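# Four arms stack four empty cartons crosswise

## Task

Build a stack from the four empty cartons at the centre of the table: a bottom layer of two cartons lying next to each other, and a top layer of two more laid crosswise over that pair, without crushing any carton.

## Robot and tools

Setup: four identical i2rt Big YAM arms, arm1 to arm4, each with six joints, a right hand (index, middle, ring fingers plus thumb, 16 separately driven hinges) and a wrist camera (armN_cam_wrist). Room cameras: cam_a, cam_b, cam_near_a, cam_near_b. All poses use one scene frame in metres: origin on the floor, +z up. Feet (base_link, each facing along its own +x): arm1 (+0.565, -0.558, +0.932), arm2 (+0.606, +0.588, +0.988), arm3 (-0.574, +0.580, +0.992), arm4 (-0.601, -0.599, +1.028); the table centre lies between them. Full reach is about 1.06 m from the joint1 axis.

Hand frame (hand point, fixed to the palm): +z runs out along straight fingers, +x crosses the palm away from the thumb, +y points out of the palm face (the palm surface is at y = -0.062, the back at y = -0.12). Straight fingertips end about 0.139 m past knuckles at z = -0.017. A rigid camera mast sticks out on the palm side near x +0.05..+0.10, z -0.16..-0.11, up to y = +0.06; it can collide. With joints 1, 5, 6 at 0 and the hand level and forward, the palm is up and the thumb on the right; joint6 alone cannot flip the palm fully down.

Tool move: arguments arm1, arm2, arm3, arm4 (one object per arm; omit an arm to give it nothing new) and cameras (list of names or ["all"]; [] for none; default none when an action is sent, all when nothing is sent). Inside an arm's object:
- joints: absolute targets by name. joint1_rad..joint6_rad in radians. Ranges and signs: joint1 -2.879..2.879 (positive = counter-clockwise seen from above, 0 = along the foot's facing); joint2 0..3.141 (0 = upper arm back and roughly level, increasing raises then brings it forward); joint3 0..3.019 (0 = folded, increasing opens the elbow); joint4 -1.692..1.57 (positive tips fingers up); joint5 -1.57..1.57 (positive = to the arm's right); joint6 -2.094..2.094 (positive = clockwise viewed from behind the hand). Hand keys hand_index_mcp ... hand_thumb_ipl are absolute goals on a -1..+1 scale between each hinge's two stops; moving toward -1 curls fingers toward the palm (straight is about +0.75 mcp, +0.58 pip, +0.70 dip, 0 abd; thumb_cmc straight +0.71, toward -1 brings the thumb in front of the palm). hand_current_limit (-1..1) caps all finger motors linearly from 0 to 550 mA (starts at +0.4); hand_speed (-0.96..1) sets set-point speed as (n+1)/2 of 8.5 rad/s (starts at -0.6). Omitted keys keep their goals, so a grip persists.
- target: absolute hand pose, 7 numbers [x, y, z, qw, qx, qy, qz], metres and unit quaternion in the scene frame, same format as the printed hand line. The hand moves on a straight line from its hand_target toward it. With target present, joints may hold only hand_ keys.
- speed: top path speed in m/s, 0.002..0.5, default 0.25 (turn rate capped at twice this in rad/s); only valid together with target.
- min_time_s: 0.1..8 s, the shortest duration for this arm's joint moves.
All motions in one call start at once; hand paths in one call finish together, paced by the slowest, lasting 0.5..10 s; no call exceeds 15 s. The controller clips each step to 100 mm and 20 degrees from the measured hand pose; expect errors of a centimetre or more, overshoot near full stretch, and wide swings for joint moves. Paths ignore obstacles and other arms.

Tool wait: seconds 0..10, plus cameras as in move; commands nothing new. Tool zoom_image: camera plus region [x0, y0, x1, y1] in pixels from the top-left, at most 504 by 504, only on a camera in the latest images. Tool finished_scene: scene = the current scene number; irreversible, so the stack must stand unaided first.

Reading results: the move line gives each moved arm done or its worst status word. joint_status/hand_status: off_target (stopped short, may still push), time_out (joint kept a nearby target and keeps pushing; send its reported position to relax), not_followed (a safety check withheld it; the arm may keep trying). "joint command not followed" and "pose unreachable" mean withheld joint or pose targets. on_its_own lists uncommanded activity, with "held at" giving the target. Arms under "as last shown" were not commanded and show old values. hand_state words per motor: moving, goal, blocked (pressing short of its goal), overload (shut down). Currents in mA are positive toward -1. Joint torques (N m, positive toward larger angle) include gravity and offsets; numbers 3 and 4 wrap at ±28. Velocities in rad/s; "within noise" means still. The printed hand position may be off at long reach. Images may lag the state slightly.

Avoid: arms pressing or hitting one another (including one hand closing on another's fingers), which can end the scene; knocking any carton out of the work area; crushing cartons with high current or deep goals; dropping or flinging parts, slamming into the table. A finger motor at 495 mA or more for 5 s shuts off for 10 s; keep grip limits moderate. Long stretches, loads and unreachable targets heat joints: MOTOR HOT warns, OVER-TEMPERATURE FAULT drops the arm for 30-60 s (resend targets flagged limit_stop_at_motor_heat). A refused call skips the rest of your calls in that reply. Objects may get nudged by outside pushes occasionally.

Each tool is called after ">>>" as a command line: name --argument value for each argument, lists and objects as JSON in quotes; but a table of rows of numbers goes row by row, as --pt "numbers of a row", without its own name.

## Session

>>> move

Scene clock: 0.00 s.
Joint torques (N m): no reading
Motor temperatures (°C): arm1=[33 31 37 30 29 30] | arm2=[29 36 37 28 29 29] | arm3=[32 32 39 31 31 28] | arm4=[30 35 33 28 31 27]
Heat: arm1: hottest joint3_rad 37 °C; arm2: hottest joint3_rad 37 °C; arm3: hottest joint3_rad 39 °C; arm4: hottest joint2_rad 35 °C.
Joint velocities: within noise
arm1.joint_positions: joint1_rad=-0.341 joint2_rad=+0.585 joint3_rad=+1.357 joint4_rad=-1.188 joint5_rad=+0.034 joint6_rad=+1.056 hand_index_mcp=+0.753 hand_index_abd=+0.000 hand_index_pip=+0.577 hand_index_dip=+0.696 hand_middle_mcp=+0.753 hand_middle_abd=+0.000 hand_middle_pip=+0.577 hand_middle_dip=+0.696 hand_ring_mcp=+0.753 hand_ring_abd=+0.000 hand_ring_pip=+0.577 hand_ring_dip=+0.696 hand_thumb_cmc=+0.714 hand_thumb_axl=+0.677 hand_thumb_mcp=+0.226 hand_thumb_ipl=+0.168 hand_current_limit=+0.400 hand_speed=-0.600
arm1.joint_status: not commanded
arm1.hand_state: goal,goal,goal,goal,goal,goal,goal,goal,goal,goal,goal,goal,goal,goal,goal,goal
arm1.index_mcp_current_ma: 0
arm1.index_abd_current_ma: 0
arm1.index_pip_current_ma: 0
arm1.index_dip_current_ma: 0
arm1.middle_mcp_current_ma: 0
arm1.middle_abd_current_ma: 0
arm1.middle_pip_current_ma: 0
arm1.middle_dip_current_ma: 0
arm1.ring_mcp_current_ma: 0
arm1.ring_abd_current_ma: 0
arm1.ring_pip_current_ma: 0
arm1.ring_dip_current_ma: 0
arm1.thumb_cmc_current_ma: 0
arm1.thumb_axl_current_ma: 0
arm1.thumb_mcp_current_ma: 0
arm1.thumb_ipl_current_ma: 0
arm1.hand_goal_index_mcp: 0.754
arm1.hand_goal_index_abd: 0.000
arm1.hand_goal_index_pip: 0.576
arm1.hand_goal_index_dip: 0.696
arm1.hand_goal_middle_mcp: 0.754
arm1.hand_goal_middle_abd: 0.000
arm1.hand_goal_middle_pip: 0.576
arm1.hand_goal_middle_dip: 0.696
arm1.hand_goal_ring_mcp: 0.754
arm1.hand_goal_ring_abd: 0.000
arm1.hand_goal_ring_pip: 0.576
arm1.hand_goal_ring_dip: 0.696
arm1.hand_goal_thumb_cmc: 0.714
arm1.hand_goal_thumb_axl: 0.678
arm1.hand_goal_thumb_mcp: 0.226
arm1.hand_goal_thumb_ipl: 0.168
arm1.hand: x=+0.4988 y=-0.3002 z=+1.5160 quat_wxyz=(-0.392, +0.198, +0.814, +0.380) (m; scene frame)
arm1.hand_target: x=+0.5011 y=-0.3036 z=+1.5308 quat_wxyz=(-0.402, +0.196, +0.805, +0.389) (m; scene frame)
arm1.hand_status: not commanded
arm2.joint_positions: joint1_rad=-0.262 joint2_rad=+0.549 joint3_rad=+1.341 joint4_rad=-1.283 joint5_rad=-0.079 joint6_rad=+1.038 hand_index_mcp=+0.753 hand_index_abd=+0.000 hand_index_pip=+0.577 hand_index_dip=+0.696 hand_middle_mcp=+0.753 hand_middle_abd=+0.000 hand_middle_pip=+0.577 hand_middle_dip=+0.696 hand_ring_mcp=+0.753 hand_ring_abd=+0.000 hand_ring_pip=+0.577 hand_ring_dip=+0.696 hand_thumb_cmc=+0.714 hand_thumb_axl=+0.677 hand_thumb_mcp=+0.226 hand_thumb_ipl=+0.168 hand_current_limit=+0.400 hand_speed=-0.600
arm2.joint_status: not commanded
arm2.hand_state: goal,goal,goal,goal,goal,goal,goal,goal,goal,goal,goal,goal,goal,goal,goal,goal
arm2.index_mcp_current_ma: 0
arm2.index_abd_current_ma: 0
arm2.index_pip_current_ma: 0
arm2.index_dip_current_ma: 0
arm2.middle_mcp_current_ma: 0
arm2.middle_abd_current_ma: 0
arm2.middle_pip_current_ma: 0
arm2.middle_dip_current_ma: 0
arm2.ring_mcp_current_ma: 0
arm2.ring_abd_current_ma: 0
arm2.ring_pip_current_ma: 0
arm2.ring_dip_current_ma: 0
arm2.thumb_cmc_current_ma: 0
arm2.thumb_axl_current_ma: 0
arm2.thumb_mcp_current_ma: 0
arm2.thumb_ipl_current_ma: 0
arm2.hand_goal_index_mcp: 0.754
arm2.hand_goal_index_abd: 0.000
arm2.hand_goal_index_pip: 0.576
arm2.hand_goal_index_dip: 0.696
arm2.hand_goal_middle_mcp: 0.754
arm2.hand_goal_middle_abd: 0.000
arm2.hand_goal_middle_pip: 0.576
arm2.hand_goal_middle_dip: 0.696
arm2.hand_goal_ring_mcp: 0.754
arm2.hand_goal_ring_abd: 0.000
arm2.hand_goal_ring_pip: 0.576
arm2.hand_goal_ring_dip: 0.696
arm2.hand_goal_thumb_cmc: 0.714
arm2.hand_goal_thumb_axl: 0.678
arm2.hand_goal_thumb_mcp: 0.226
arm2.hand_goal_thumb_ipl: 0.168
arm2.hand: x=+0.3700 y=+0.5184 z=+1.5479 quat_wxyz=(+0.514, +0.470, -0.717, +0.046) (m; scene frame)
arm2.hand_target: x=+0.3728 y=+0.5202 z=+1.5592 quat_wxyz=(+0.524, +0.466, -0.711, +0.046) (m; scene frame)
arm2.hand_status: not commanded
arm3.joint_positions: joint1_rad=-0.030 joint2_rad=+0.616 joint3_rad=+1.430 joint4_rad=-1.220 joint5_rad=+0.009 joint6_rad=+1.158 hand_index_mcp=+0.753 hand_index_abd=+0.000 hand_index_pip=+0.577 hand_index_dip=+0.696 hand_middle_mcp=+0.753 hand_middle_abd=+0.000 hand_middle_pip=+0.577 hand_middle_dip=+0.696 hand_ring_mcp=+0.753 hand_ring_abd=+0.000 hand_ring_pip=+0.577 hand_ring_dip=+0.696 hand_thumb_cmc=+0.714 hand_thumb_axl=+0.677 hand_thumb_mcp=+0.226 hand_thumb_ipl=+0.168 hand_current_limit=+0.400 hand_speed=-0.600
arm3.joint_status: not commanded
arm3.hand_state: goal,goal,goal,goal,goal,goal,goal,goal,goal,goal,goal,goal,goal,goal,goal,goal
arm3.index_mcp_current_ma: 0
arm3.index_abd_current_ma: 0
arm3.index_pip_current_ma: 0
arm3.index_dip_current_ma: 0
arm3.middle_mcp_current_ma: 0
arm3.middle_abd_current_ma: 0
arm3.middle_pip_current_ma: 0
arm3.middle_dip_current_ma: 0
arm3.ring_mcp_current_ma: 0
arm3.ring_abd_current_ma: 0
arm3.ring_pip_current_ma: 0
arm3.ring_dip_current_ma: 0
arm3.thumb_cmc_current_ma: 0
arm3.thumb_axl_current_ma: 0
arm3.thumb_mcp_current_ma: 0
arm3.thumb_ipl_current_ma: 0
arm3.hand_goal_index_mcp: 0.754
arm3.hand_goal_index_abd: 0.000
arm3.hand_goal_index_pip: 0.576
arm3.hand_goal_index_dip: 0.696
arm3.hand_goal_middle_mcp: 0.754
arm3.hand_goal_middle_abd: 0.000
arm3.hand_goal_middle_pip: 0.576
arm3.hand_goal_middle_dip: 0.696
arm3.hand_goal_ring_mcp: 0.754
arm3.hand_goal_ring_abd: 0.000
arm3.hand_goal_ring_pip: 0.576
arm3.hand_goal_ring_dip: 0.696
arm3.hand_goal_thumb_cmc: 0.714
arm3.hand_goal_thumb_axl: 0.678
arm3.hand_goal_thumb_mcp: 0.226
arm3.hand_goal_thumb_ipl: 0.168
arm3.hand: x=-0.5231 y=+0.3247 z=+1.5900 quat_wxyz=(+0.357, +0.796, -0.246, +0.422) (m; scene frame)
arm3.hand_target: x=-0.5255 y=+0.3281 z=+1.6049 quat_wxyz=(+0.366, +0.787, -0.243, +0.433) (m; scene frame)
arm3.hand_status: not commanded
arm4.joint_positions: joint1_rad=+0.036 joint2_rad=+0.611 joint3_rad=+1.375 joint4_rad=-1.347 joint5_rad=-0.013 joint6_rad=+1.109 hand_index_mcp=+0.753 hand_index_abd=+0.000 hand_index_pip=+0.577 hand_index_dip=+0.696 hand_middle_mcp=+0.753 hand_middle_abd=+0.000 hand_middle_pip=+0.577 hand_middle_dip=+0.696 hand_ring_mcp=+0.753 hand_ring_abd=+0.000 hand_ring_pip=+0.577 hand_ring_dip=+0.696 hand_thumb_cmc=+0.714 hand_thumb_axl=+0.677 hand_thumb_mcp=+0.226 hand_thumb_ipl=+0.168 hand_current_limit=+0.400 hand_speed=-0.600
arm4.joint_status: not commanded
arm4.hand_state: goal,goal,goal,goal,goal,goal,goal,goal,goal,goal,goal,goal,goal,goal,goal,goal
arm4.index_mcp_current_ma: 0
arm4.index_abd_current_ma: 0
arm4.index_pip_current_ma: 0
arm4.index_dip_current_ma: 0
arm4.middle_mcp_current_ma: 0
arm4.middle_abd_current_ma: 0
arm4.middle_pip_current_ma: 0
arm4.middle_dip_current_ma: 0
arm4.ring_mcp_current_ma: 0
arm4.ring_abd_current_ma: 0
arm4.ring_pip_current_ma: 0
arm4.ring_dip_current_ma: 0
arm4.thumb_cmc_current_ma: 0
arm4.thumb_axl_current_ma: 0
arm4.thumb_mcp_current_ma: 0
arm4.thumb_ipl_current_ma: 0
arm4.hand_goal_index_mcp: 0.754
arm4.hand_goal_index_abd: 0.000
arm4.hand_goal_index_pip: 0.576
arm4.hand_goal_index_dip: 0.696
arm4.hand_goal_middle_mcp: 0.754
arm4.hand_goal_middle_abd: 0.000
arm4.hand_goal_middle_pip: 0.576
arm4.hand_goal_middle_dip: 0.696
arm4.hand_goal_ring_mcp: 0.754
arm4.hand_goal_ring_abd: 0.000
arm4.hand_goal_ring_pip: 0.576
arm4.hand_goal_ring_dip: 0.696
arm4.hand_goal_thumb_cmc: 0.714
arm4.hand_goal_thumb_axl: 0.678
arm4.hand_goal_thumb_mcp: 0.226
arm4.hand_goal_thumb_ipl: 0.168
arm4.hand: x=-0.3685 y=-0.5102 z=+1.5771 quat_wxyz=(-0.062, +0.730, +0.485, +0.477) (m; scene frame)
arm4.hand_target: x=-0.3706 y=-0.5119 z=+1.5890 quat_wxyz=(-0.063, +0.725, +0.481, +0.489) (m; scene frame)
arm4.hand_status: not commanded
pictures: arm1_cam_wrist, arm2_cam_wrist, arm3_cam_wrist, arm4_cam_wrist, cam_a, cam_b, cam_near_a, cam_near_b
Images, in order (width x height): arm1_cam_wrist 672x504, arm2_cam_wrist 672x504, arm3_cam_wrist 672x504, arm4_cam_wrist 672x504, cam_a 672x504, cam_b 672x504, cam_near_a 672x504, cam_near_b 672x504.

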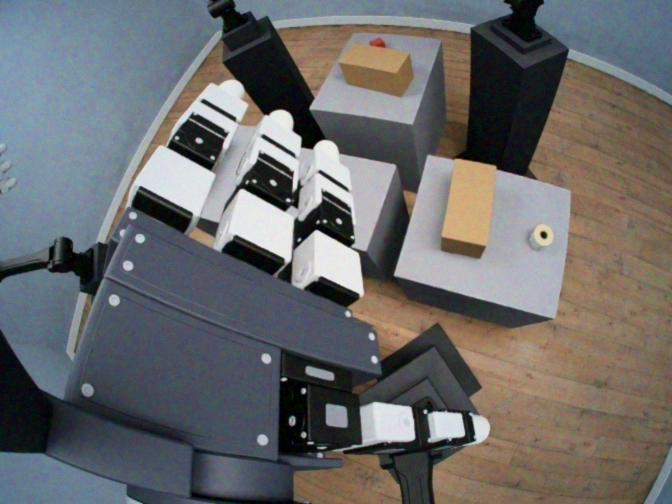

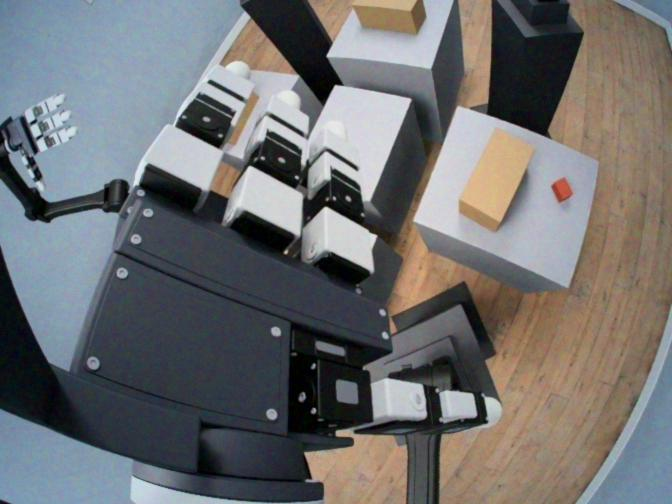

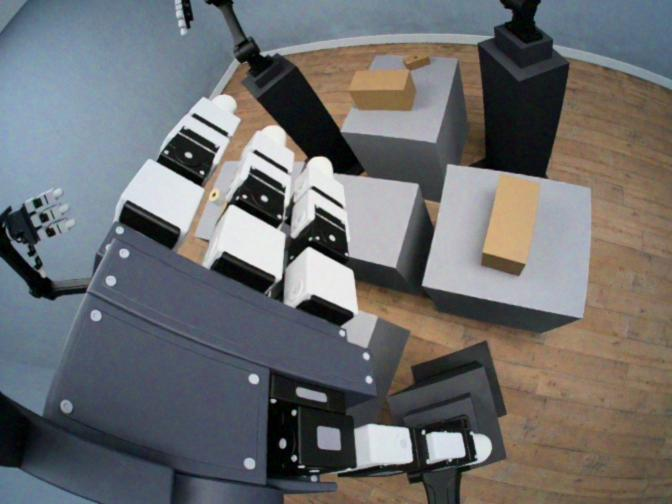

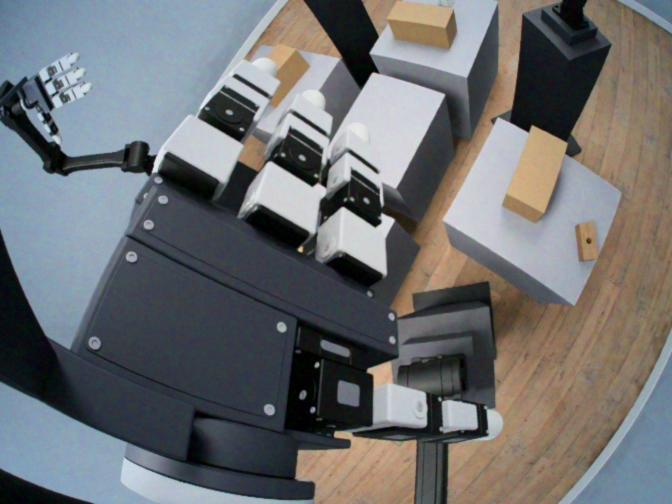

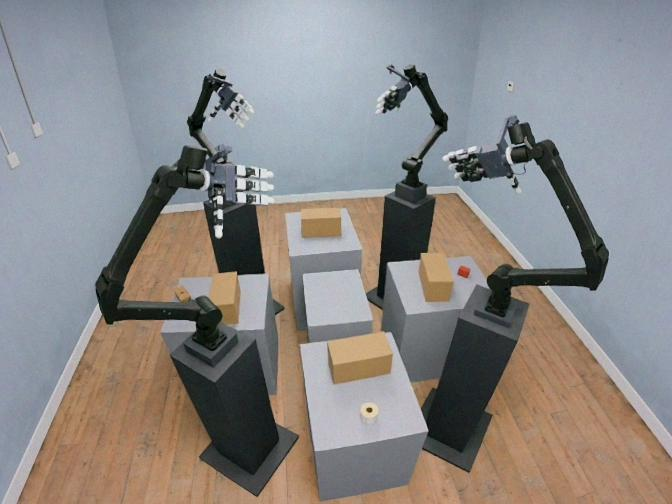

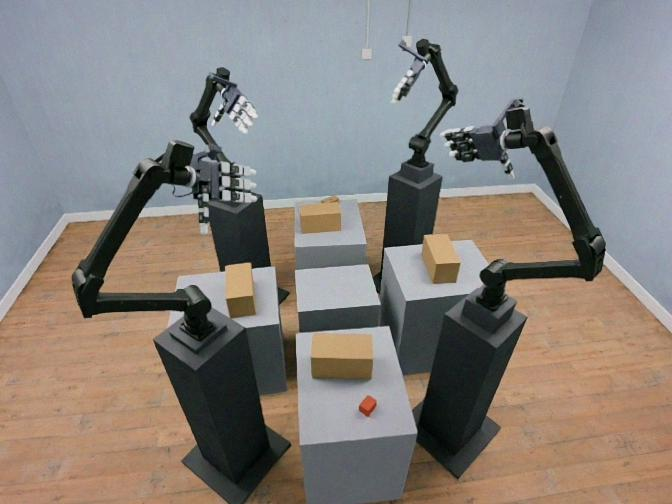

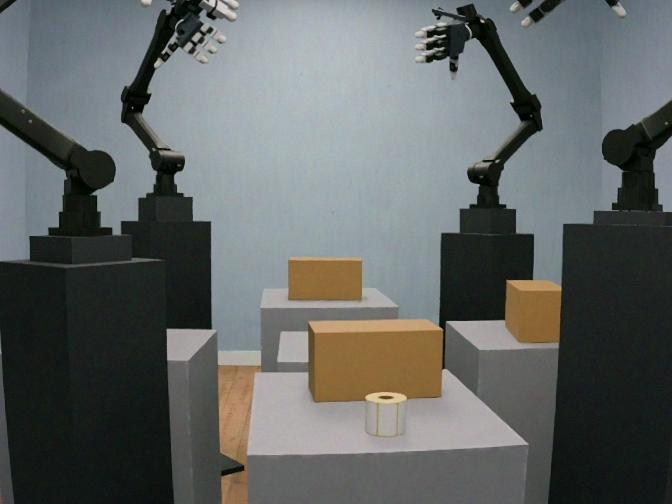

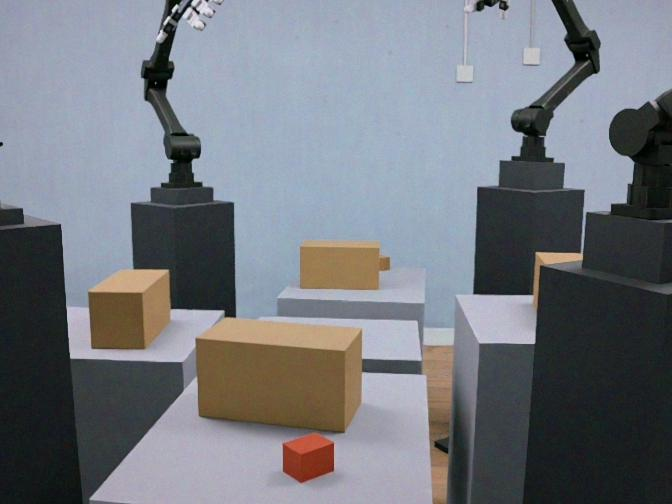

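>>> zoom_image --camera "cam_near_a" --region '[260, 230, 500, 430]'

>>> zoom_image --camera "cam_near_b" --region '[160, 220, 460, 450]'

>>> zoom_image --camera "cam_near_b" --region '[60, 250, 200, 370]'

>>> zoom_image --camera "cam_near_b" --region '[500, 240, 600, 340]'

>>> zoom_image --camera "cam_near_a" --region '[480, 260, 580, 360]'

>>> zoom_image --camera "cam_a" --region '[150, 180, 500, 440]'

>>> zoom_image --camera "cam_b" --region '[150, 180, 500, 440]'

Scaled by 2.100.

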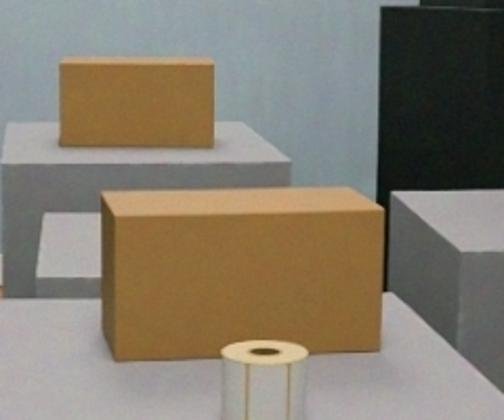

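Scaled by 1.680.

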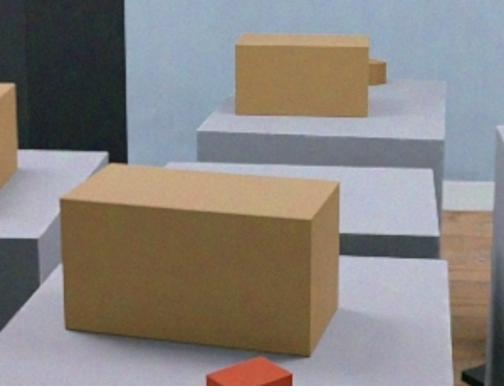

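Scaled by 3.600.

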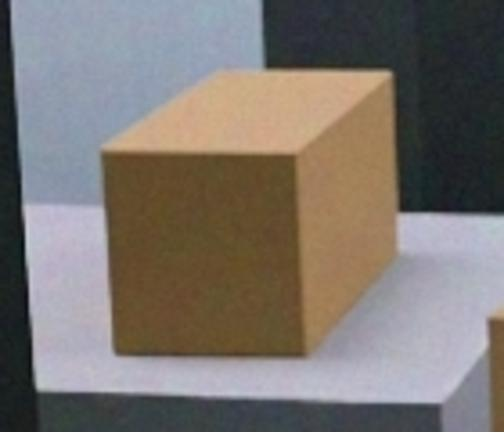

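Scaled by 5.040.

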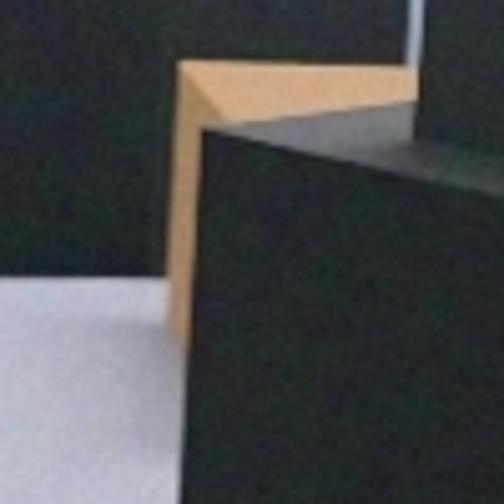

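Scaled by 5.040.

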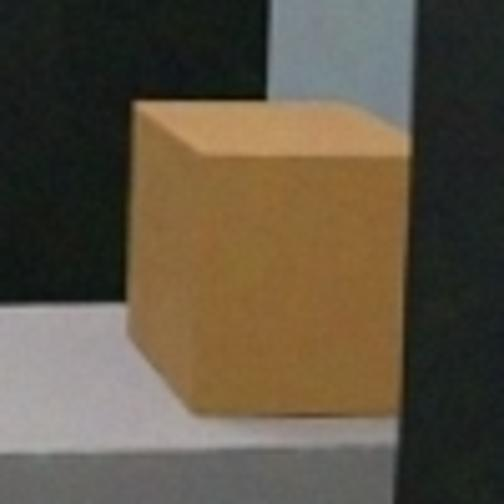

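Scaled by 1.440.

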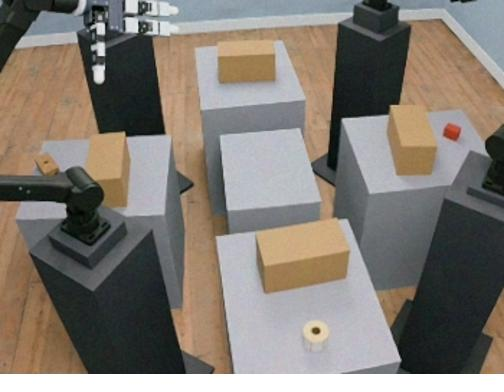

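Scaled by 1.440.

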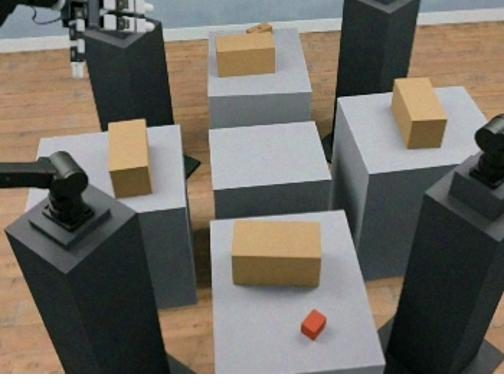

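>>> move --arm1 '{"joints":{"joint1_rad":-0.687,"joint2_rad":2.1,"joint3_rad":1.45,"joint4_rad":-1.14,"joint5_rad":1.01,"joint6_rad":-1.17,"hand_current_limit":0.0,"hand_index_mcp":1.0,"hand_middle_mcp":1.0,"hand_ring_mcp":1.0,"hand_index_pip":0.02,"hand_middle_pip":0.02,"hand_ring_pip":0.02,"hand_index_dip":0.406,"hand_middle_dip":0.406,"hand_ring_dip":0.406,"hand_thumb_cmc":-0.571,"hand_thumb_mcp":0.225,"hand_thumb_ipl":0.22},"min_time_s":4}' --arm2 '{"joints":{"joint1_rad":-0.559,"joint2_rad":2.1,"joint3_rad":1.45,"joint4_rad":-1.14,"joint5_rad":1.01,"joint6_rad":-1.1,"hand_current_limit":0.0,"hand_index_mcp":1.0,"hand_middle_mcp":1.0,"hand_ring_mcp":1.0,"hand_index_pip":0.02,"hand_middle_pip":0.02,"hand_ring_pip":0.02,"hand_index_dip":0.406,"hand_middle_dip":0.406,"hand_ring_dip":0.406,"hand_thumb_cmc":-0.571,"hand_thumb_mcp":0.225,"hand_thumb_ipl":0.22},"min_time_s":4}' --arm3 '{"joints":{"joint1_rad":-0.474,"joint2_rad":2.1,"joint3_rad":1.45,"joint4_rad":-1.14,"joint5_rad":1.01,"joint6_rad":-1.1,"hand_current_limit":0.0,"hand_index_mcp":1.0,"hand_middle_mcp":1.0,"hand_ring_mcp":1.0,"hand_index_pip":0.02,"hand_middle_pip":0.02,"hand_ring_pip":0.02,"hand_index_dip":0.406,"hand_middle_dip":0.406,"hand_ring_dip":0.406,"hand_thumb_cmc":-0.571,"hand_thumb_mcp":0.225,"hand_thumb_ipl":0.22},"min_time_s":4}' --arm4 '{"joints":{"joint1_rad":-0.496,"joint2_rad":2.1,"joint3_rad":1.4,"joint4_rad":-1.05,"joint5_rad":1.0,"joint6_rad":-1.1,"hand_current_limit":0.0,"hand_index_mcp":1.0,"hand_middle_mcp":1.0,"hand_ring_mcp":1.0,"hand_index_pip":0.02,"hand_middle_pip":0.02,"hand_ring_pip":0.02,"hand_index_dip":0.406,"hand_middle_dip":0.406,"hand_ring_dip":0.406,"hand_thumb_cmc":-0.571,"hand_thumb_mcp":0.225,"hand_thumb_ipl":0.22},"min_time_s":4}'

>>> move --arm1 '{"target":[0.527,0.055,0.80,0.3639,-0.6303,0.5940,-0.3430],"speed":0.15}' --arm2 '{"target":[0.047,0.529,0.83,0.4982,-0.8628,0.0754,-0.0436],"speed":0.15}' --arm3 '{"target":[-0.605,-0.034,0.865,0.3657,-0.6334,-0.5907,0.3410],"speed":0.15}' --arm4 '{"target":[0.030,-0.593,0.80,0.0,0.0,-0.8660,0.5],"speed":0.15}' --cameras '["all"]'

>>> zoom_image --camera "cam_near_b" --region '[40, 180, 240, 360]'

>>> zoom_image --camera "cam_near_b" --region '[470, 170, 600, 330]'

>>> zoom_image --camera "cam_near_a" --region '[480, 190, 580, 360]'

>>> zoom_image --camera "cam_near_a" --region '[260, 200, 500, 430]'

>>> zoom_image --camera "cam_near_b" --region '[180, 160, 420, 450]'

>>> zoom_image --camera "cam_a" --region '[160, 180, 380, 360]'

Scene clock: 90.77 s.
Joint torques (N m): arm1=[-1.38 -16.5 10.47 0.36 1.05 -0.27] | arm2=[-2.96 -17.03 7.71 0.44 1.29 -0.05] | arm3=[-0.26 -16.03 7.02 0.12 1.22 -0.11] | arm4=[-1.73 -18.43 6.89 0.14 1.11 0]
Motor temperatures (°C): arm1=[33 32 51 30 29 30] | arm2=[29 36 44 29 29 29] | arm3=[32 32 45 31 31 28] | arm4=[30 35 38 28 31 27]
Heat: arm1: hottest joint3_rad 51 °C; arm2: hottest joint3_rad 44 °C; arm3: hottest joint3_rad 45 °C; arm4: hottest joint3_rad 38 °C.
move: arm1 done; arm2 done; arm3 done; arm4 done
Joint velocities: within noise
arm1.joint_positions: joint1_rad=-0.676 joint2_rad=+2.126 joint3_rad=+1.414 joint4_rad=-1.132 joint5_rad=+1.004 joint6_rad=-1.163 hand_index_mcp=+0.992 hand_index_abd=+0.000 hand_index_pip=+0.021 hand_index_dip=+0.409 hand_middle_mcp=+0.992 hand_middle_abd=+0.000 hand_middle_pip=+0.021 hand_middle_dip=+0.408 hand_ring_mcp=+0.993 hand_ring_abd=+0.000 hand_ring_pip=+0.021 hand_ring_dip=+0.409 hand_thumb_cmc=-0.574 hand_thumb_axl=+0.677 hand_thumb_mcp=+0.225 hand_thumb_ipl=+0.217 hand_current_limit=+0.000 hand_speed=-0.600
arm1.joint_status: all done
arm1.hand_state: goal,goal,goal,goal,goal,goal,goal,goal,goal,goal,goal,goal,goal,goal,goal,goal
arm1.index_mcp_current_ma: -4
arm1.index_abd_current_ma: 0
arm1.index_pip_current_ma: 0
arm1.index_dip_current_ma: 0
arm1.middle_mcp_current_ma: -3
arm1.middle_abd_current_ma: 0
arm1.middle_pip_current_ma: 0
arm1.middle_dip_current_ma: 0
arm1.ring_mcp_current_ma: -3
arm1.ring_abd_current_ma: 0
arm1.ring_pip_current_ma: 0
arm1.ring_dip_current_ma: 1
arm1.thumb_cmc_current_ma: -1
arm1.thumb_axl_current_ma: 0
arm1.thumb_mcp_current_ma: 0
arm1.thumb_ipl_current_ma: -1
arm1.hand_goal_index_mcp: 1.000
arm1.hand_goal_index_abd: 0.000
arm1.hand_goal_index_pip: 0.020
arm1.hand_goal_index_dip: 0.406
arm1.hand_goal_middle_mcp: 1.000
arm1.hand_goal_middle_abd: 0.000
arm1.hand_goal_middle_pip: 0.020
arm1.hand_goal_middle_dip: 0.406
arm1.hand_goal_ring_mcp: 1.000
arm1.hand_goal_ring_abd: 0.000
arm1.hand_goal_ring_pip: 0.020
arm1.hand_goal_ring_dip: 0.406
arm1.hand_goal_thumb_cmc: -0.570
arm1.hand_goal_thumb_axl: 0.678
arm1.hand_goal_thumb_mcp: 0.226
arm1.hand_goal_thumb_ipl: 0.220
arm1.hand: x=+0.5243 y=+0.0108 z=+0.8669 quat_wxyz=(+0.378, -0.618, +0.613, -0.315) (m; scene frame)
arm1.hand_target: x=+0.5251 y=+0.0309 z=+0.8837 quat_wxyz=(+0.388, -0.612, +0.620, -0.300) (m; scene frame)
arm1.hand_status: not commanded
arm2.joint_positions: joint1_rad=-0.542 joint2_rad=+2.115 joint3_rad=+1.414 joint4_rad=-1.137 joint5_rad=+1.002 joint6_rad=-1.100 hand_index_mcp=+0.991 hand_index_abd=+0.000 hand_index_pip=+0.021 hand_index_dip=+0.409 hand_middle_mcp=+0.992 hand_middle_abd=+0.000 hand_middle_pip=+0.021 hand_middle_dip=+0.409 hand_ring_mcp=+0.992 hand_ring_abd=+0.000 hand_ring_pip=+0.021 hand_ring_dip=+0.409 hand_thumb_cmc=-0.574 hand_thumb_axl=+0.677 hand_thumb_mcp=+0.224 hand_thumb_ipl=+0.217 hand_current_limit=+0.000 hand_speed=-0.600
arm2.joint_status: all done
arm2.hand_state: goal,goal,goal,goal,goal,goal,goal,goal,goal,goal,goal,goal,goal,goal,goal,goal
arm2.index_mcp_current_ma: -4
arm2.index_abd_current_ma: 0
arm2.index_pip_current_ma: 0
arm2.index_dip_current_ma: 1
arm2.middle_mcp_current_ma: -4
arm2.middle_abd_current_ma: 0
arm2.middle_pip_current_ma: 0
arm2.middle_dip_current_ma: 1
arm2.ring_mcp_current_ma: -3
arm2.ring_abd_current_ma: 0
arm2.ring_pip_current_ma: 0
arm2.ring_dip_current_ma: 1
arm2.thumb_cmc_current_ma: -1
arm2.thumb_axl_current_ma: 0
arm2.thumb_mcp_current_ma: 0
arm2.thumb_ipl_current_ma: -1
arm2.hand_goal_index_mcp: 1.000
arm2.hand_goal_index_abd: 0.000
arm2.hand_goal_index_pip: 0.020
arm2.hand_goal_index_dip: 0.406
arm2.hand_goal_middle_mcp: 1.000
arm2.hand_goal_middle_abd: 0.000
arm2.hand_goal_middle_pip: 0.020
arm2.hand_goal_middle_dip: 0.406
arm2.hand_goal_ring_mcp: 1.000
arm2.hand_goal_ring_abd: 0.000
arm2.hand_goal_ring_pip: 0.020
arm2.hand_goal_ring_dip: 0.406
arm2.hand_goal_thumb_cmc: -0.570
arm2.hand_goal_thumb_axl: 0.678
arm2.hand_goal_thumb_mcp: 0.226
arm2.hand_goal_thumb_ipl: 0.220
arm2.hand: x=+0.0327 y=+0.5282 z=+0.9326 quat_wxyz=(-0.485, +0.872, -0.011, -0.071) (m; scene frame)
arm2.hand_target: x=+0.0141 y=+0.5270 z=+0.9434 quat_wxyz=(-0.482, +0.871, -0.020, -0.088) (m; scene frame)
arm2.hand_status: not commanded
arm3.joint_positions: joint1_rad=-0.487 joint2_rad=+2.133 joint3_rad=+1.430 joint4_rad=-1.134 joint5_rad=+1.000 joint6_rad=-1.098 hand_index_mcp=+0.993 hand_index_abd=+0.000 hand_index_pip=+0.021 hand_index_dip=+0.408 hand_middle_mcp=+0.994 hand_middle_abd=+0.000 hand_middle_pip=+0.021 hand_middle_dip=+0.408 hand_ring_mcp=+0.993 hand_ring_abd=+0.000 hand_ring_pip=+0.021 hand_ring_dip=+0.408 hand_thumb_cmc=-0.574 hand_thumb_axl=+0.677 hand_thumb_mcp=+0.225 hand_thumb_ipl=+0.217 hand_current_limit=+0.000 hand_speed=-0.600
arm3.joint_status: all done
arm3.hand_state: goal,goal,goal,goal,goal,goal,goal,goal,goal,goal,goal,goal,goal,goal,goal,goal
arm3.index_mcp_current_ma: -17
arm3.index_abd_current_ma: 0
arm3.index_pip_current_ma: 1
arm3.index_dip_current_ma: 4
arm3.middle_mcp_current_ma: -13
arm3.middle_abd_current_ma: 0
arm3.middle_pip_current_ma: 1
arm3.middle_dip_current_ma: 4
arm3.ring_mcp_current_ma: -17
arm3.ring_abd_current_ma: 0
arm3.ring_pip_current_ma: 2
arm3.ring_dip_current_ma: 4
arm3.thumb_cmc_current_ma: -7
arm3.thumb_axl_current_ma: -1
arm3.thumb_mcp_current_ma: -3
arm3.thumb_ipl_current_ma: -7
arm3.hand_goal_index_mcp: 1.000
arm3.hand_goal_index_abd: 0.000
arm3.hand_goal_index_pip: 0.020
arm3.hand_goal_index_dip: 0.406
arm3.hand_goal_middle_mcp: 1.000
arm3.hand_goal_middle_abd: 0.000
arm3.hand_goal_middle_pip: 0.020
arm3.hand_goal_middle_dip: 0.406
arm3.hand_goal_ring_mcp: 1.000
arm3.hand_goal_ring_abd: 0.000
arm3.hand_goal_ring_pip: 0.020
arm3.hand_goal_ring_dip: 0.406
arm3.hand_goal_thumb_cmc: -0.570
arm3.hand_goal_thumb_axl: 0.678
arm3.hand_goal_thumb_mcp: 0.226
arm3.hand_goal_thumb_ipl: 0.220
arm3.hand: x=-0.6169 y=+0.0005 z=+0.9286 quat_wxyz=(-0.323, +0.680, +0.551, -0.359) (m; scene frame)
arm3.hand_target: x=-0.6173 y=-0.0131 z=+0.9439 quat_wxyz=(-0.311, +0.683, +0.547, -0.371) (m; scene frame)
arm3.hand_status: not commanded
arm4.joint_positions: joint1_rad=-0.502 joint2_rad=+2.118 joint3_rad=+1.375 joint4_rad=-1.060 joint5_rad=+0.993 joint6_rad=-1.096 hand_index_mcp=+0.993 hand_index_abd=+0.000 hand_index_pip=+0.021 hand_index_dip=+0.409 hand_middle_mcp=+0.993 hand_middle_abd=+0.000 hand_middle_pip=+0.021 hand_middle_dip=+0.408 hand_ring_mcp=+0.994 hand_ring_abd=+0.000 hand_ring_pip=+0.021 hand_ring_dip=+0.408 hand_thumb_cmc=-0.574 hand_thumb_axl=+0.677 hand_thumb_mcp=+0.225 hand_thumb_ipl=+0.217 hand_current_limit=+0.000 hand_speed=-0.600
arm4.joint_status: all done
arm4.hand_state: goal,goal,goal,goal,goal,goal,goal,goal,goal,goal,goal,goal,goal,goal,goal,goal
arm4.index_mcp_current_ma: -31
arm4.index_abd_current_ma: 0
arm4.index_pip_current_ma: 5
arm4.index_dip_current_ma: 11
arm4.middle_mcp_current_ma: -34
arm4.middle_abd_current_ma: 0
arm4.middle_pip_current_ma: 4
arm4.middle_dip_current_ma: 10
arm4.ring_mcp_current_ma: -28
arm4.ring_abd_current_ma: 0
arm4.ring_pip_current_ma: 4
arm4.ring_dip_current_ma: 11
arm4.thumb_cmc_current_ma: -16
arm4.thumb_axl_current_ma: -3
arm4.thumb_mcp_current_ma: -8
arm4.thumb_ipl_current_ma: -16
arm4.hand_goal_index_mcp: 1.000
arm4.hand_goal_index_abd: 0.000
arm4.hand_goal_index_pip: 0.020
arm4.hand_goal_index_dip: 0.406
arm4.hand_goal_middle_mcp: 1.000
arm4.hand_goal_middle_abd: 0.000
arm4.hand_goal_middle_pip: 0.020
arm4.hand_goal_middle_dip: 0.406
arm4.hand_goal_ring_mcp: 1.000
arm4.hand_goal_ring_abd: 0.000
arm4.hand_goal_ring_pip: 0.020
arm4.hand_goal_ring_dip: 0.406
arm4.hand_goal_thumb_cmc: -0.570
arm4.hand_goal_thumb_axl: 0.678
arm4.hand_goal_thumb_mcp: 0.226
arm4.hand_goal_thumb_ipl: 0.220
arm4.hand: x=-0.0255 y=-0.6153 z=+0.9654 quat_wxyz=(+0.058, +0.085, +0.873, -0.477) (m; scene frame)
arm4.hand_target: x=-0.0118 y=-0.6188 z=+0.9744 quat_wxyz=(+0.069, +0.091, +0.872, -0.476) (m; scene frame)
arm4.hand_status: not commanded
pictures: none

Scene clock: 92.77 s.
Joint torques (N m): arm1=[-1.61 -17.32 10.06 -0.55 1.06 -0.26] | arm2=[-2.96 -17.85 6.3 -1.78 0.42 0.14] | arm3=[0.38 -17.38 8.32 -0.99 1.22 -0.13] | arm4=[0.32 -21.48 7.01 -1.01 1.13 -0.02]
Motor temperatures (°C): arm1=[33 32 51 30 29 30] | arm2=[29 36 44 29 29 29] | arm3=[32 33 46 31 31 28] | arm4=[30 35 38 28 31 27]
Heat: arm1: hottest joint3_rad 51 °C; arm2: hottest joint3_rad 44 °C; arm3: hottest joint3_rad 46 °C; arm4: hottest joint3_rad 38 °C.
move: arm1 off_target; arm2 done; arm3 off_target; arm4 off_target
Joint velocities: within noise
arm1.joint_positions: joint1_rad=-0.676 joint2_rad=+2.350 joint3_rad=+1.590 joint4_rad=-1.140 joint5_rad=+1.011 joint6_rad=-1.199 hand_index_mcp=+0.992 hand_index_abd=+0.000 hand_index_pip=+0.021 hand_index_dip=+0.409 hand_middle_mcp=+0.992 hand_middle_abd=+0.000 hand_middle_pip=+0.021 hand_middle_dip=+0.408 hand_ring_mcp=+0.993 hand_ring_abd=+0.000 hand_ring_pip=+0.021 hand_ring_dip=+0.409 hand_thumb_cmc=-0.573 hand_thumb_axl=+0.677 hand_thumb_mcp=+0.225 hand_thumb_ipl=+0.217 hand_current_limit=+0.000 hand_speed=-0.600
arm1.joint_status: not commanded
arm1.hand_state: goal,goal,goal,goal,goal,goal,goal,goal,goal,goal,goal,goal,goal,goal,goal,goal
arm1.index_mcp_current_ma: -4
arm1.index_abd_current_ma: 0
arm1.index_pip_current_ma: 0
arm1.index_dip_current_ma: 0
arm1.middle_mcp_current_ma: -3
arm1.middle_abd_current_ma: 0
arm1.middle_pip_current_ma: 0
arm1.middle_dip_current_ma: 0
arm1.ring_mcp_current_ma: -3
arm1.ring_abd_current_ma: 0
arm1.ring_pip_current_ma: 0
arm1.ring_dip_current_ma: 1
arm1.thumb_cmc_current_ma: -1
arm1.thumb_axl_current_ma: 0
arm1.thumb_mcp_current_ma: 0
arm1.thumb_ipl_current_ma: -1
arm1.hand_goal_index_mcp: 1.000
arm1.hand_goal_index_abd: 0.000
arm1.hand_goal_index_pip: 0.020
arm1.hand_goal_index_dip: 0.406
arm1.hand_goal_middle_mcp: 1.000
arm1.hand_goal_middle_abd: 0.000
arm1.hand_goal_middle_pip: 0.020
arm1.hand_goal_middle_dip: 0.406
arm1.hand_goal_ring_mcp: 1.000
arm1.hand_goal_ring_abd: 0.000
arm1.hand_goal_ring_pip: 0.020
arm1.hand_goal_ring_dip: 0.406
arm1.hand_goal_thumb_cmc: -0.570
arm1.hand_goal_thumb_axl: 0.678
arm1.hand_goal_thumb_mcp: 0.226
arm1.hand_goal_thumb_ipl: 0.220
arm1.hand: x=+0.5168 y=+0.0393 z=+0.7900 quat_wxyz=(+0.363, -0.636, +0.589, -0.343) (m; scene frame)
arm1.hand_target: x=+0.5221 y=+0.0531 z=+0.7993 quat_wxyz=(+0.365, -0.633, +0.591, -0.342) (m; scene frame)
arm1.hand_status: off_target (0.021 m and 0.9 deg from the pose sent, 0.080 m and 4.4 deg at the start)
arm2.joint_positions: joint1_rad=-0.538 joint2_rad=+2.418 joint3_rad=+1.624 joint4_rad=-1.443 joint5_rad=+0.887 joint6_rad=-0.787 hand_index_mcp=+0.991 hand_index_abd=+0.000 hand_index_pip=+0.021 hand_index_dip=+0.409 hand_middle_mcp=+0.992 hand_middle_abd=+0.000 hand_middle_pip=+0.021 hand_middle_dip=+0.409 hand_ring_mcp=+0.992 hand_ring_abd=+0.000 hand_ring_pip=+0.021 hand_ring_dip=+0.409 hand_thumb_cmc=-0.573 hand_thumb_axl=+0.677 hand_thumb_mcp=+0.224 hand_thumb_ipl=+0.217 hand_current_limit=+0.000 hand_speed=-0.600
arm2.joint_status: not commanded
arm2.hand_state: goal,goal,goal,goal,goal,goal,goal,goal,goal,goal,goal,goal,goal,goal,goal,goal
arm2.index_mcp_current_ma: -4
arm2.index_abd_current_ma: 0
arm2.index_pip_current_ma: 0
arm2.index_dip_current_ma: 1
arm2.middle_mcp_current_ma: -4
arm2.middle_abd_current_ma: 0
arm2.middle_pip_current_ma: 0
arm2.middle_dip_current_ma: 1
arm2.ring_mcp_current_ma: -3
arm2.ring_abd_current_ma: 0
arm2.ring_pip_current_ma: 0
arm2.ring_dip_current_ma: 1
arm2.thumb_cmc_current_ma: -1
arm2.thumb_axl_current_ma: 0
arm2.thumb_mcp_current_ma: 0
arm2.thumb_ipl_current_ma: -1
arm2.hand_goal_index_mcp: 1.000
arm2.hand_goal_index_abd: 0.000
arm2.hand_goal_index_pip: 0.020
arm2.hand_goal_index_dip: 0.406
arm2.hand_goal_middle_mcp: 1.000
arm2.hand_goal_middle_abd: 0.000
arm2.hand_goal_middle_pip: 0.020
arm2.hand_goal_middle_dip: 0.406
arm2.hand_goal_ring_mcp: 1.000
arm2.hand_goal_ring_abd: 0.000
arm2.hand_goal_ring_pip: 0.020
arm2.hand_goal_ring_dip: 0.406
arm2.hand_goal_thumb_cmc: -0.570
arm2.hand_goal_thumb_axl: 0.678
arm2.hand_goal_thumb_mcp: 0.226
arm2.hand_goal_thumb_ipl: 0.220
arm2.hand: x=+0.0553 y=+0.5279 z=+0.8291 quat_wxyz=(-0.499, +0.863, -0.067, +0.042) (m; scene frame)
arm2.hand_target: x=+0.0482 y=+0.5268 z=+0.8305 quat_wxyz=(-0.497, +0.863, -0.074, +0.042) (m; scene frame)
arm2.hand_status: done (0.008 m and 1.0 deg from the pose sent, 0.104 m and 15.2 deg at the start)
arm3.joint_positions: joint1_rad=-0.481 joint2_rad=+2.357 joint3_rad=+1.605 joint4_rad=-1.188 joint5_rad=+1.017 joint6_rad=-1.164 hand_index_mcp=+0.993 hand_index_abd=+0.000 hand_index_pip=+0.021 hand_index_dip=+0.408 hand_middle_mcp=+0.994 hand_middle_abd=+0.000 hand_middle_pip=+0.021 hand_middle_dip=+0.408 hand_ring_mcp=+0.993 hand_ring_abd=+0.000 hand_ring_pip=+0.021 hand_ring_dip=+0.408 hand_thumb_cmc=-0.572 hand_thumb_axl=+0.677 hand_thumb_mcp=+0.225 hand_thumb_ipl=+0.217 hand_current_limit=+0.000 hand_speed=-0.600
arm3.joint_status: not commanded
arm3.hand_state: goal,goal,goal,goal,goal,goal,goal,goal,goal,goal,goal,goal,goal,goal,goal,goal
arm3.index_mcp_current_ma: -17
arm3.index_abd_current_ma: 0
arm3.index_pip_current_ma: 1
arm3.index_dip_current_ma: 4
arm3.middle_mcp_current_ma: -13
arm3.middle_abd_current_ma: 0
arm3.middle_pip_current_ma: 1
arm3.middle_dip_current_ma: 4
arm3.ring_mcp_current_ma: -17
arm3.ring_abd_current_ma: 0
arm3.ring_pip_current_ma: 2
arm3.ring_dip_current_ma: 4
arm3.thumb_cmc_current_ma: -4
arm3.thumb_axl_current_ma: -1
arm3.thumb_mcp_current_ma: -3
arm3.thumb_ipl_current_ma: -7
arm3.hand_goal_index_mcp: 1.000
arm3.hand_goal_index_abd: 0.000
arm3.hand_goal_index_pip: 0.020
arm3.hand_goal_index_dip: 0.406
arm3.hand_goal_middle_mcp: 1.000
arm3.hand_goal_middle_abd: 0.000
arm3.hand_goal_middle_pip: 0.020
arm3.hand_goal_middle_dip: 0.406
arm3.hand_goal_ring_mcp: 1.000
arm3.hand_goal_ring_abd: 0.000
arm3.hand_goal_ring_pip: 0.020
arm3.hand_goal_ring_dip: 0.406
arm3.hand_goal_thumb_cmc: -0.570
arm3.hand_goal_thumb_axl: 0.678
arm3.hand_goal_thumb_mcp: 0.226
arm3.hand_goal_thumb_ipl: 0.220
arm3.hand: x=-0.6109 y=-0.0156 z=+0.8518 quat_wxyz=(-0.373, +0.635, +0.589, -0.331) (m; scene frame)
arm3.hand_target: x=-0.6056 y=-0.0329 z=+0.8653 quat_wxyz=(-0.365, +0.634, +0.590, -0.341) (m; scene frame)
arm3.hand_status: off_target (0.023 m and 1.5 deg from the pose sent, 0.073 m and 8.8 deg at the start)
arm4.joint_positions: joint1_rad=-0.498 joint2_rad=+2.581 joint3_rad=+1.726 joint4_rad=-1.046 joint5_rad=+1.016 joint6_rad=-1.197 hand_index_mcp=+0.993 hand_index_abd=+0.000 hand_index_pip=+0.021 hand_index_dip=+0.409 hand_middle_mcp=+0.992 hand_middle_abd=+0.000 hand_middle_pip=+0.021 hand_middle_dip=+0.408 hand_ring_mcp=+0.993 hand_ring_abd=+0.000 hand_ring_pip=+0.021 hand_ring_dip=+0.408 hand_thumb_cmc=-0.573 hand_thumb_axl=+0.677 hand_thumb_mcp=+0.225 hand_thumb_ipl=+0.217 hand_current_limit=+0.000 hand_speed=-0.600
arm4.joint_status: not commanded
arm4.hand_state: goal,goal,goal,goal,goal,goal,goal,goal,goal,goal,goal,goal,goal,goal,goal,goal
arm4.index_mcp_current_ma: -32
arm4.index_abd_current_ma: 0
arm4.index_pip_current_ma: 4
arm4.index_dip_current_ma: 11
arm4.middle_mcp_current_ma: -37
arm4.middle_abd_current_ma: 0
arm4.middle_pip_current_ma: 3
arm4.middle_dip_current_ma: 10
arm4.ring_mcp_current_ma: -31
arm4.ring_abd_current_ma: 0
arm4.ring_pip_current_ma: 3
arm4.ring_dip_current_ma: 10
arm4.thumb_cmc_current_ma: -11
arm4.thumb_axl_current_ma: -3
arm4.thumb_mcp_current_ma: -8
arm4.thumb_ipl_current_ma: -16
arm4.hand_goal_index_mcp: 1.000
arm4.hand_goal_index_abd: 0.000
arm4.hand_goal_index_pip: 0.020
arm4.hand_goal_index_dip: 0.406
arm4.hand_goal_middle_mcp: 1.000
arm4.hand_goal_middle_abd: 0.000
arm4.hand_goal_middle_pip: 0.020
arm4.hand_goal_middle_dip: 0.406
arm4.hand_goal_ring_mcp: 1.000
arm4.hand_goal_ring_abd: 0.000
arm4.hand_goal_ring_pip: 0.020
arm4.hand_goal_ring_dip: 0.406
arm4.hand_goal_thumb_cmc: -0.570
arm4.hand_goal_thumb_axl: 0.678
arm4.hand_goal_thumb_mcp: 0.226
arm4.hand_goal_thumb_ipl: 0.220
arm4.hand: x=+0.0179 y=-0.6048 z=+0.7927 quat_wxyz=(-0.004, +0.013, +0.868, -0.497) (m; scene frame)
arm4.hand_target: x=+0.0313 y=-0.5932 z=+0.7999 quat_wxyz=(+0.006, +0.004, +0.867, -0.499) (m; scene frame)
arm4.hand_status: off_target (0.018 m and 1.6 deg from the pose sent, 0.176 m and 12.1 deg at the start)
pictures: arm1_cam_wrist, arm2_cam_wrist, arm3_cam_wrist, arm4_cam_wrist, cam_a, cam_b, cam_near_a, cam_near_b
Images, in order (width x height): arm1_cam_wrist 672x504, arm2_cam_wrist 672x504, arm3_cam_wrist 672x504, arm4_cam_wrist 672x504, cam_a 672x504, cam_b 672x504, cam_near_a 672x504, cam_near_b 672x504.

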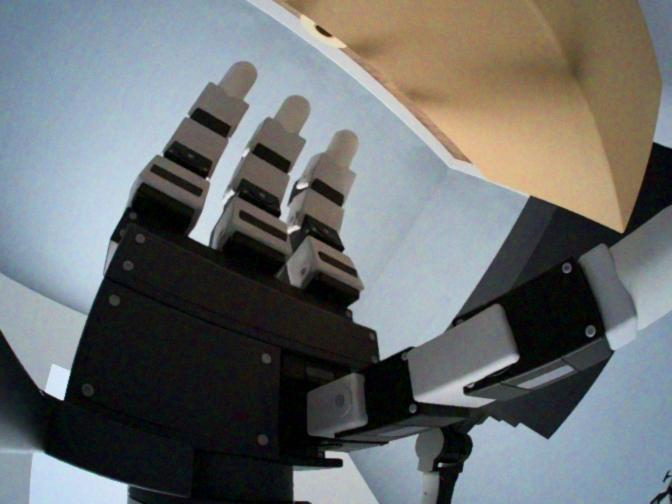

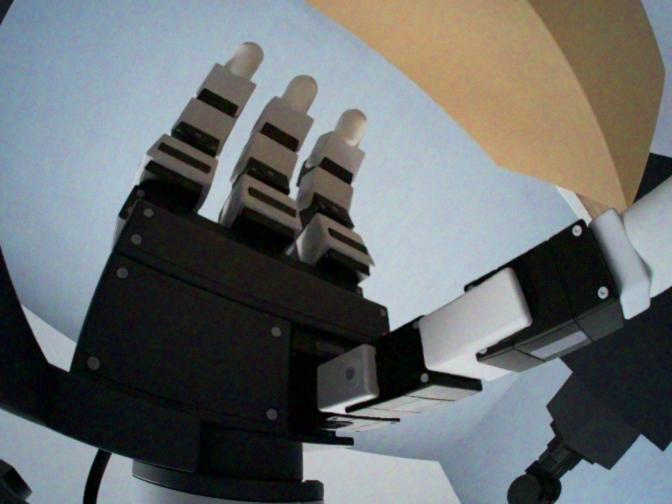

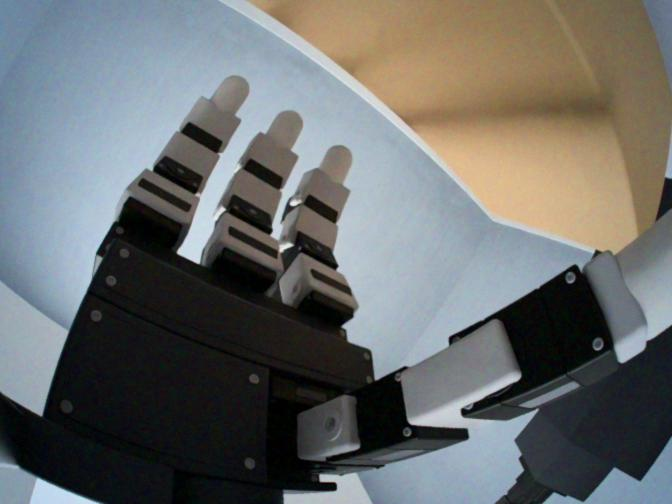

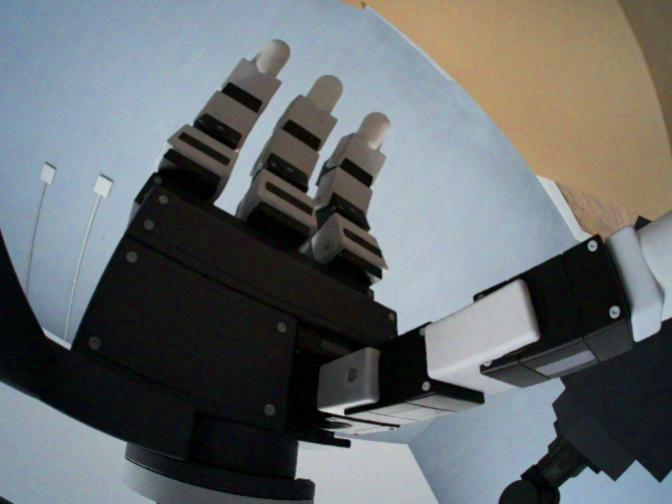

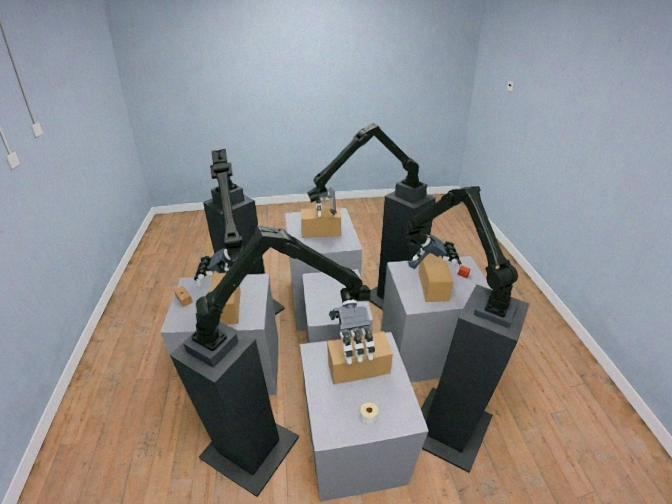

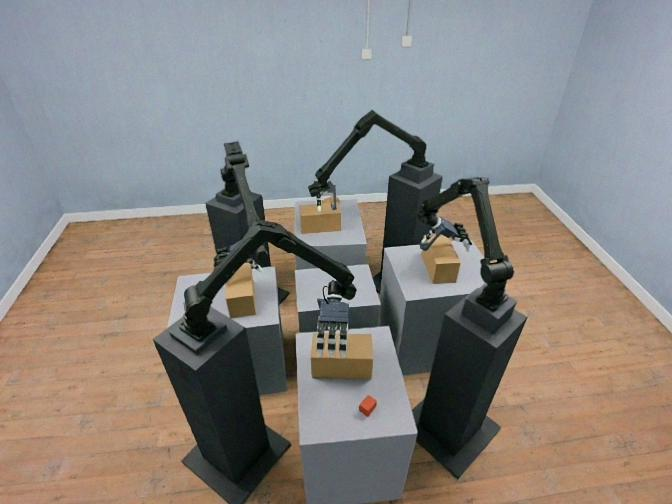

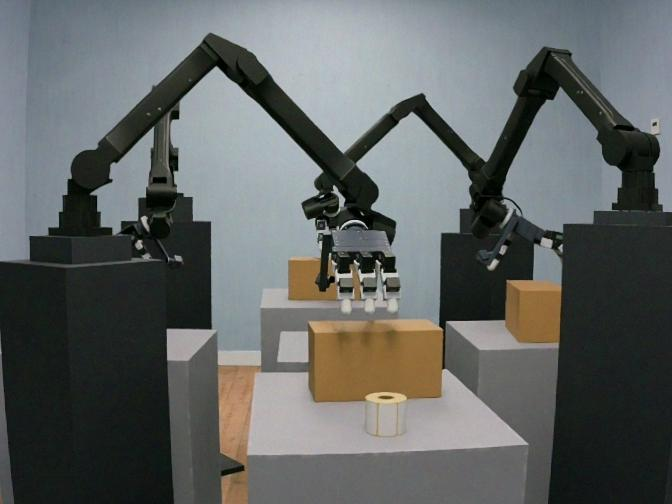

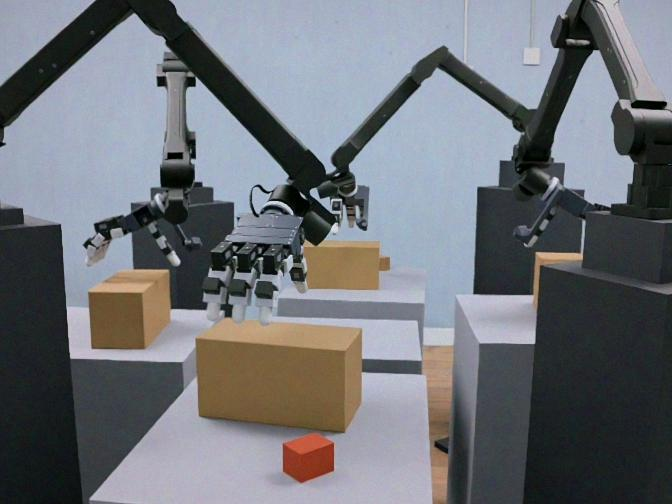

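Scaled by 2.520.

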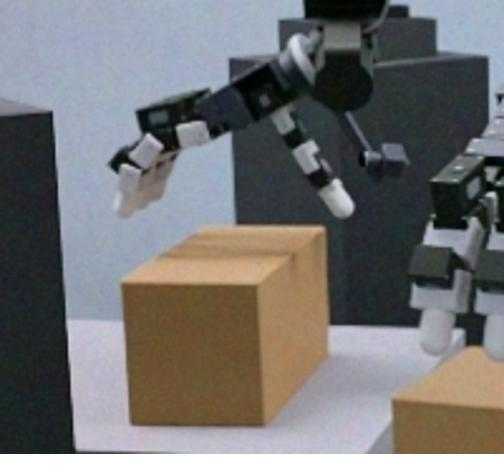

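Scaled by 3.150.

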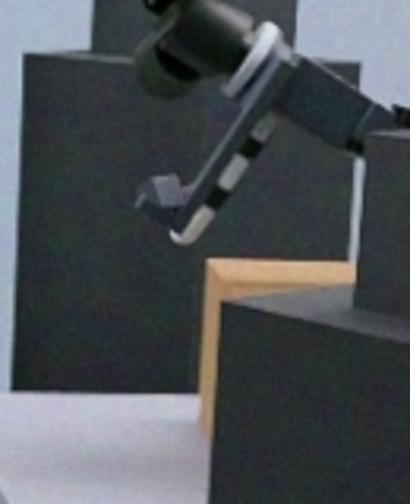

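Scaled by 2.965.

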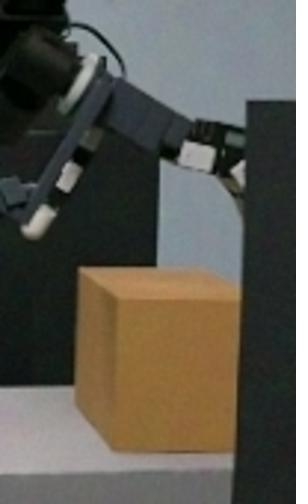

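Scaled by 2.100.

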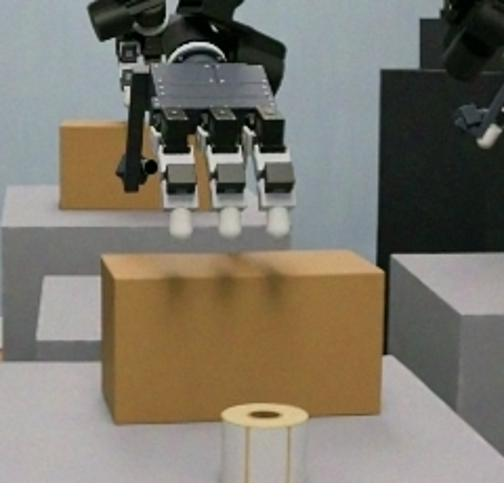

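Scaled by 1.738.

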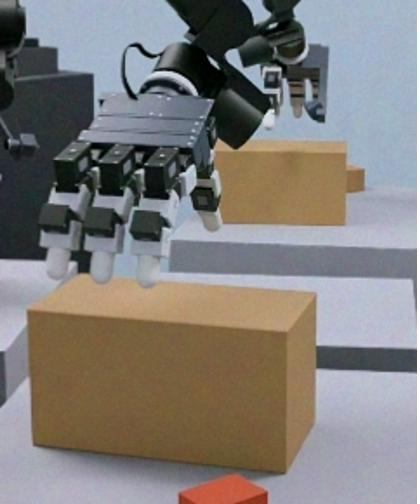

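Scaled by 2.291.

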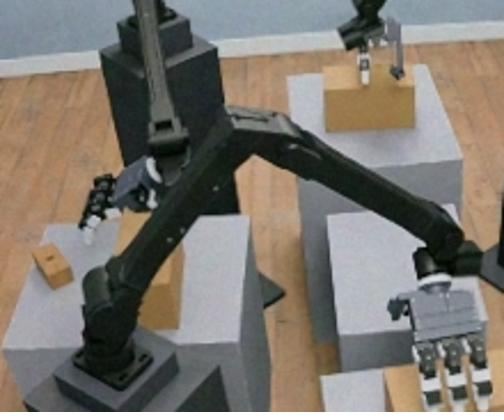

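>>> zoom_image --camera "cam_b" --region '[270, 150, 390, 250]'

>>> zoom_image --camera "cam_a" --region '[170, 230, 290, 340]'

>>> zoom_image --camera "cam_b" --region '[400, 190, 500, 300]'

Scaled by 4.200.

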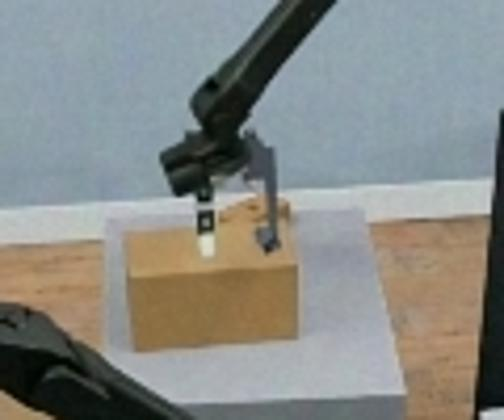

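Scaled by 4.200.

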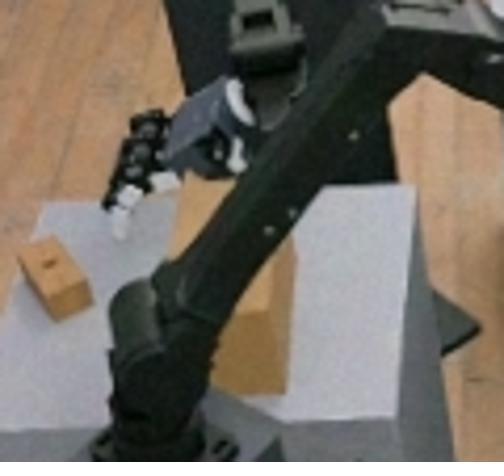

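Scaled by 4.582.

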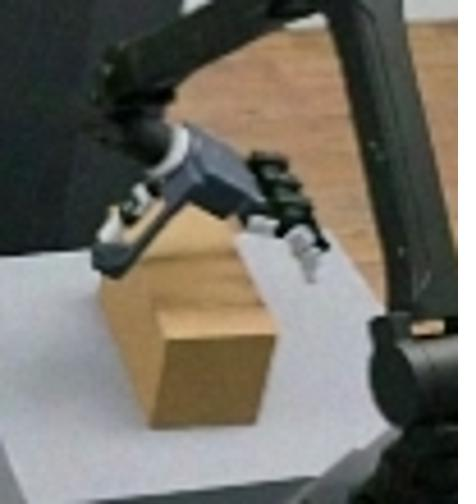

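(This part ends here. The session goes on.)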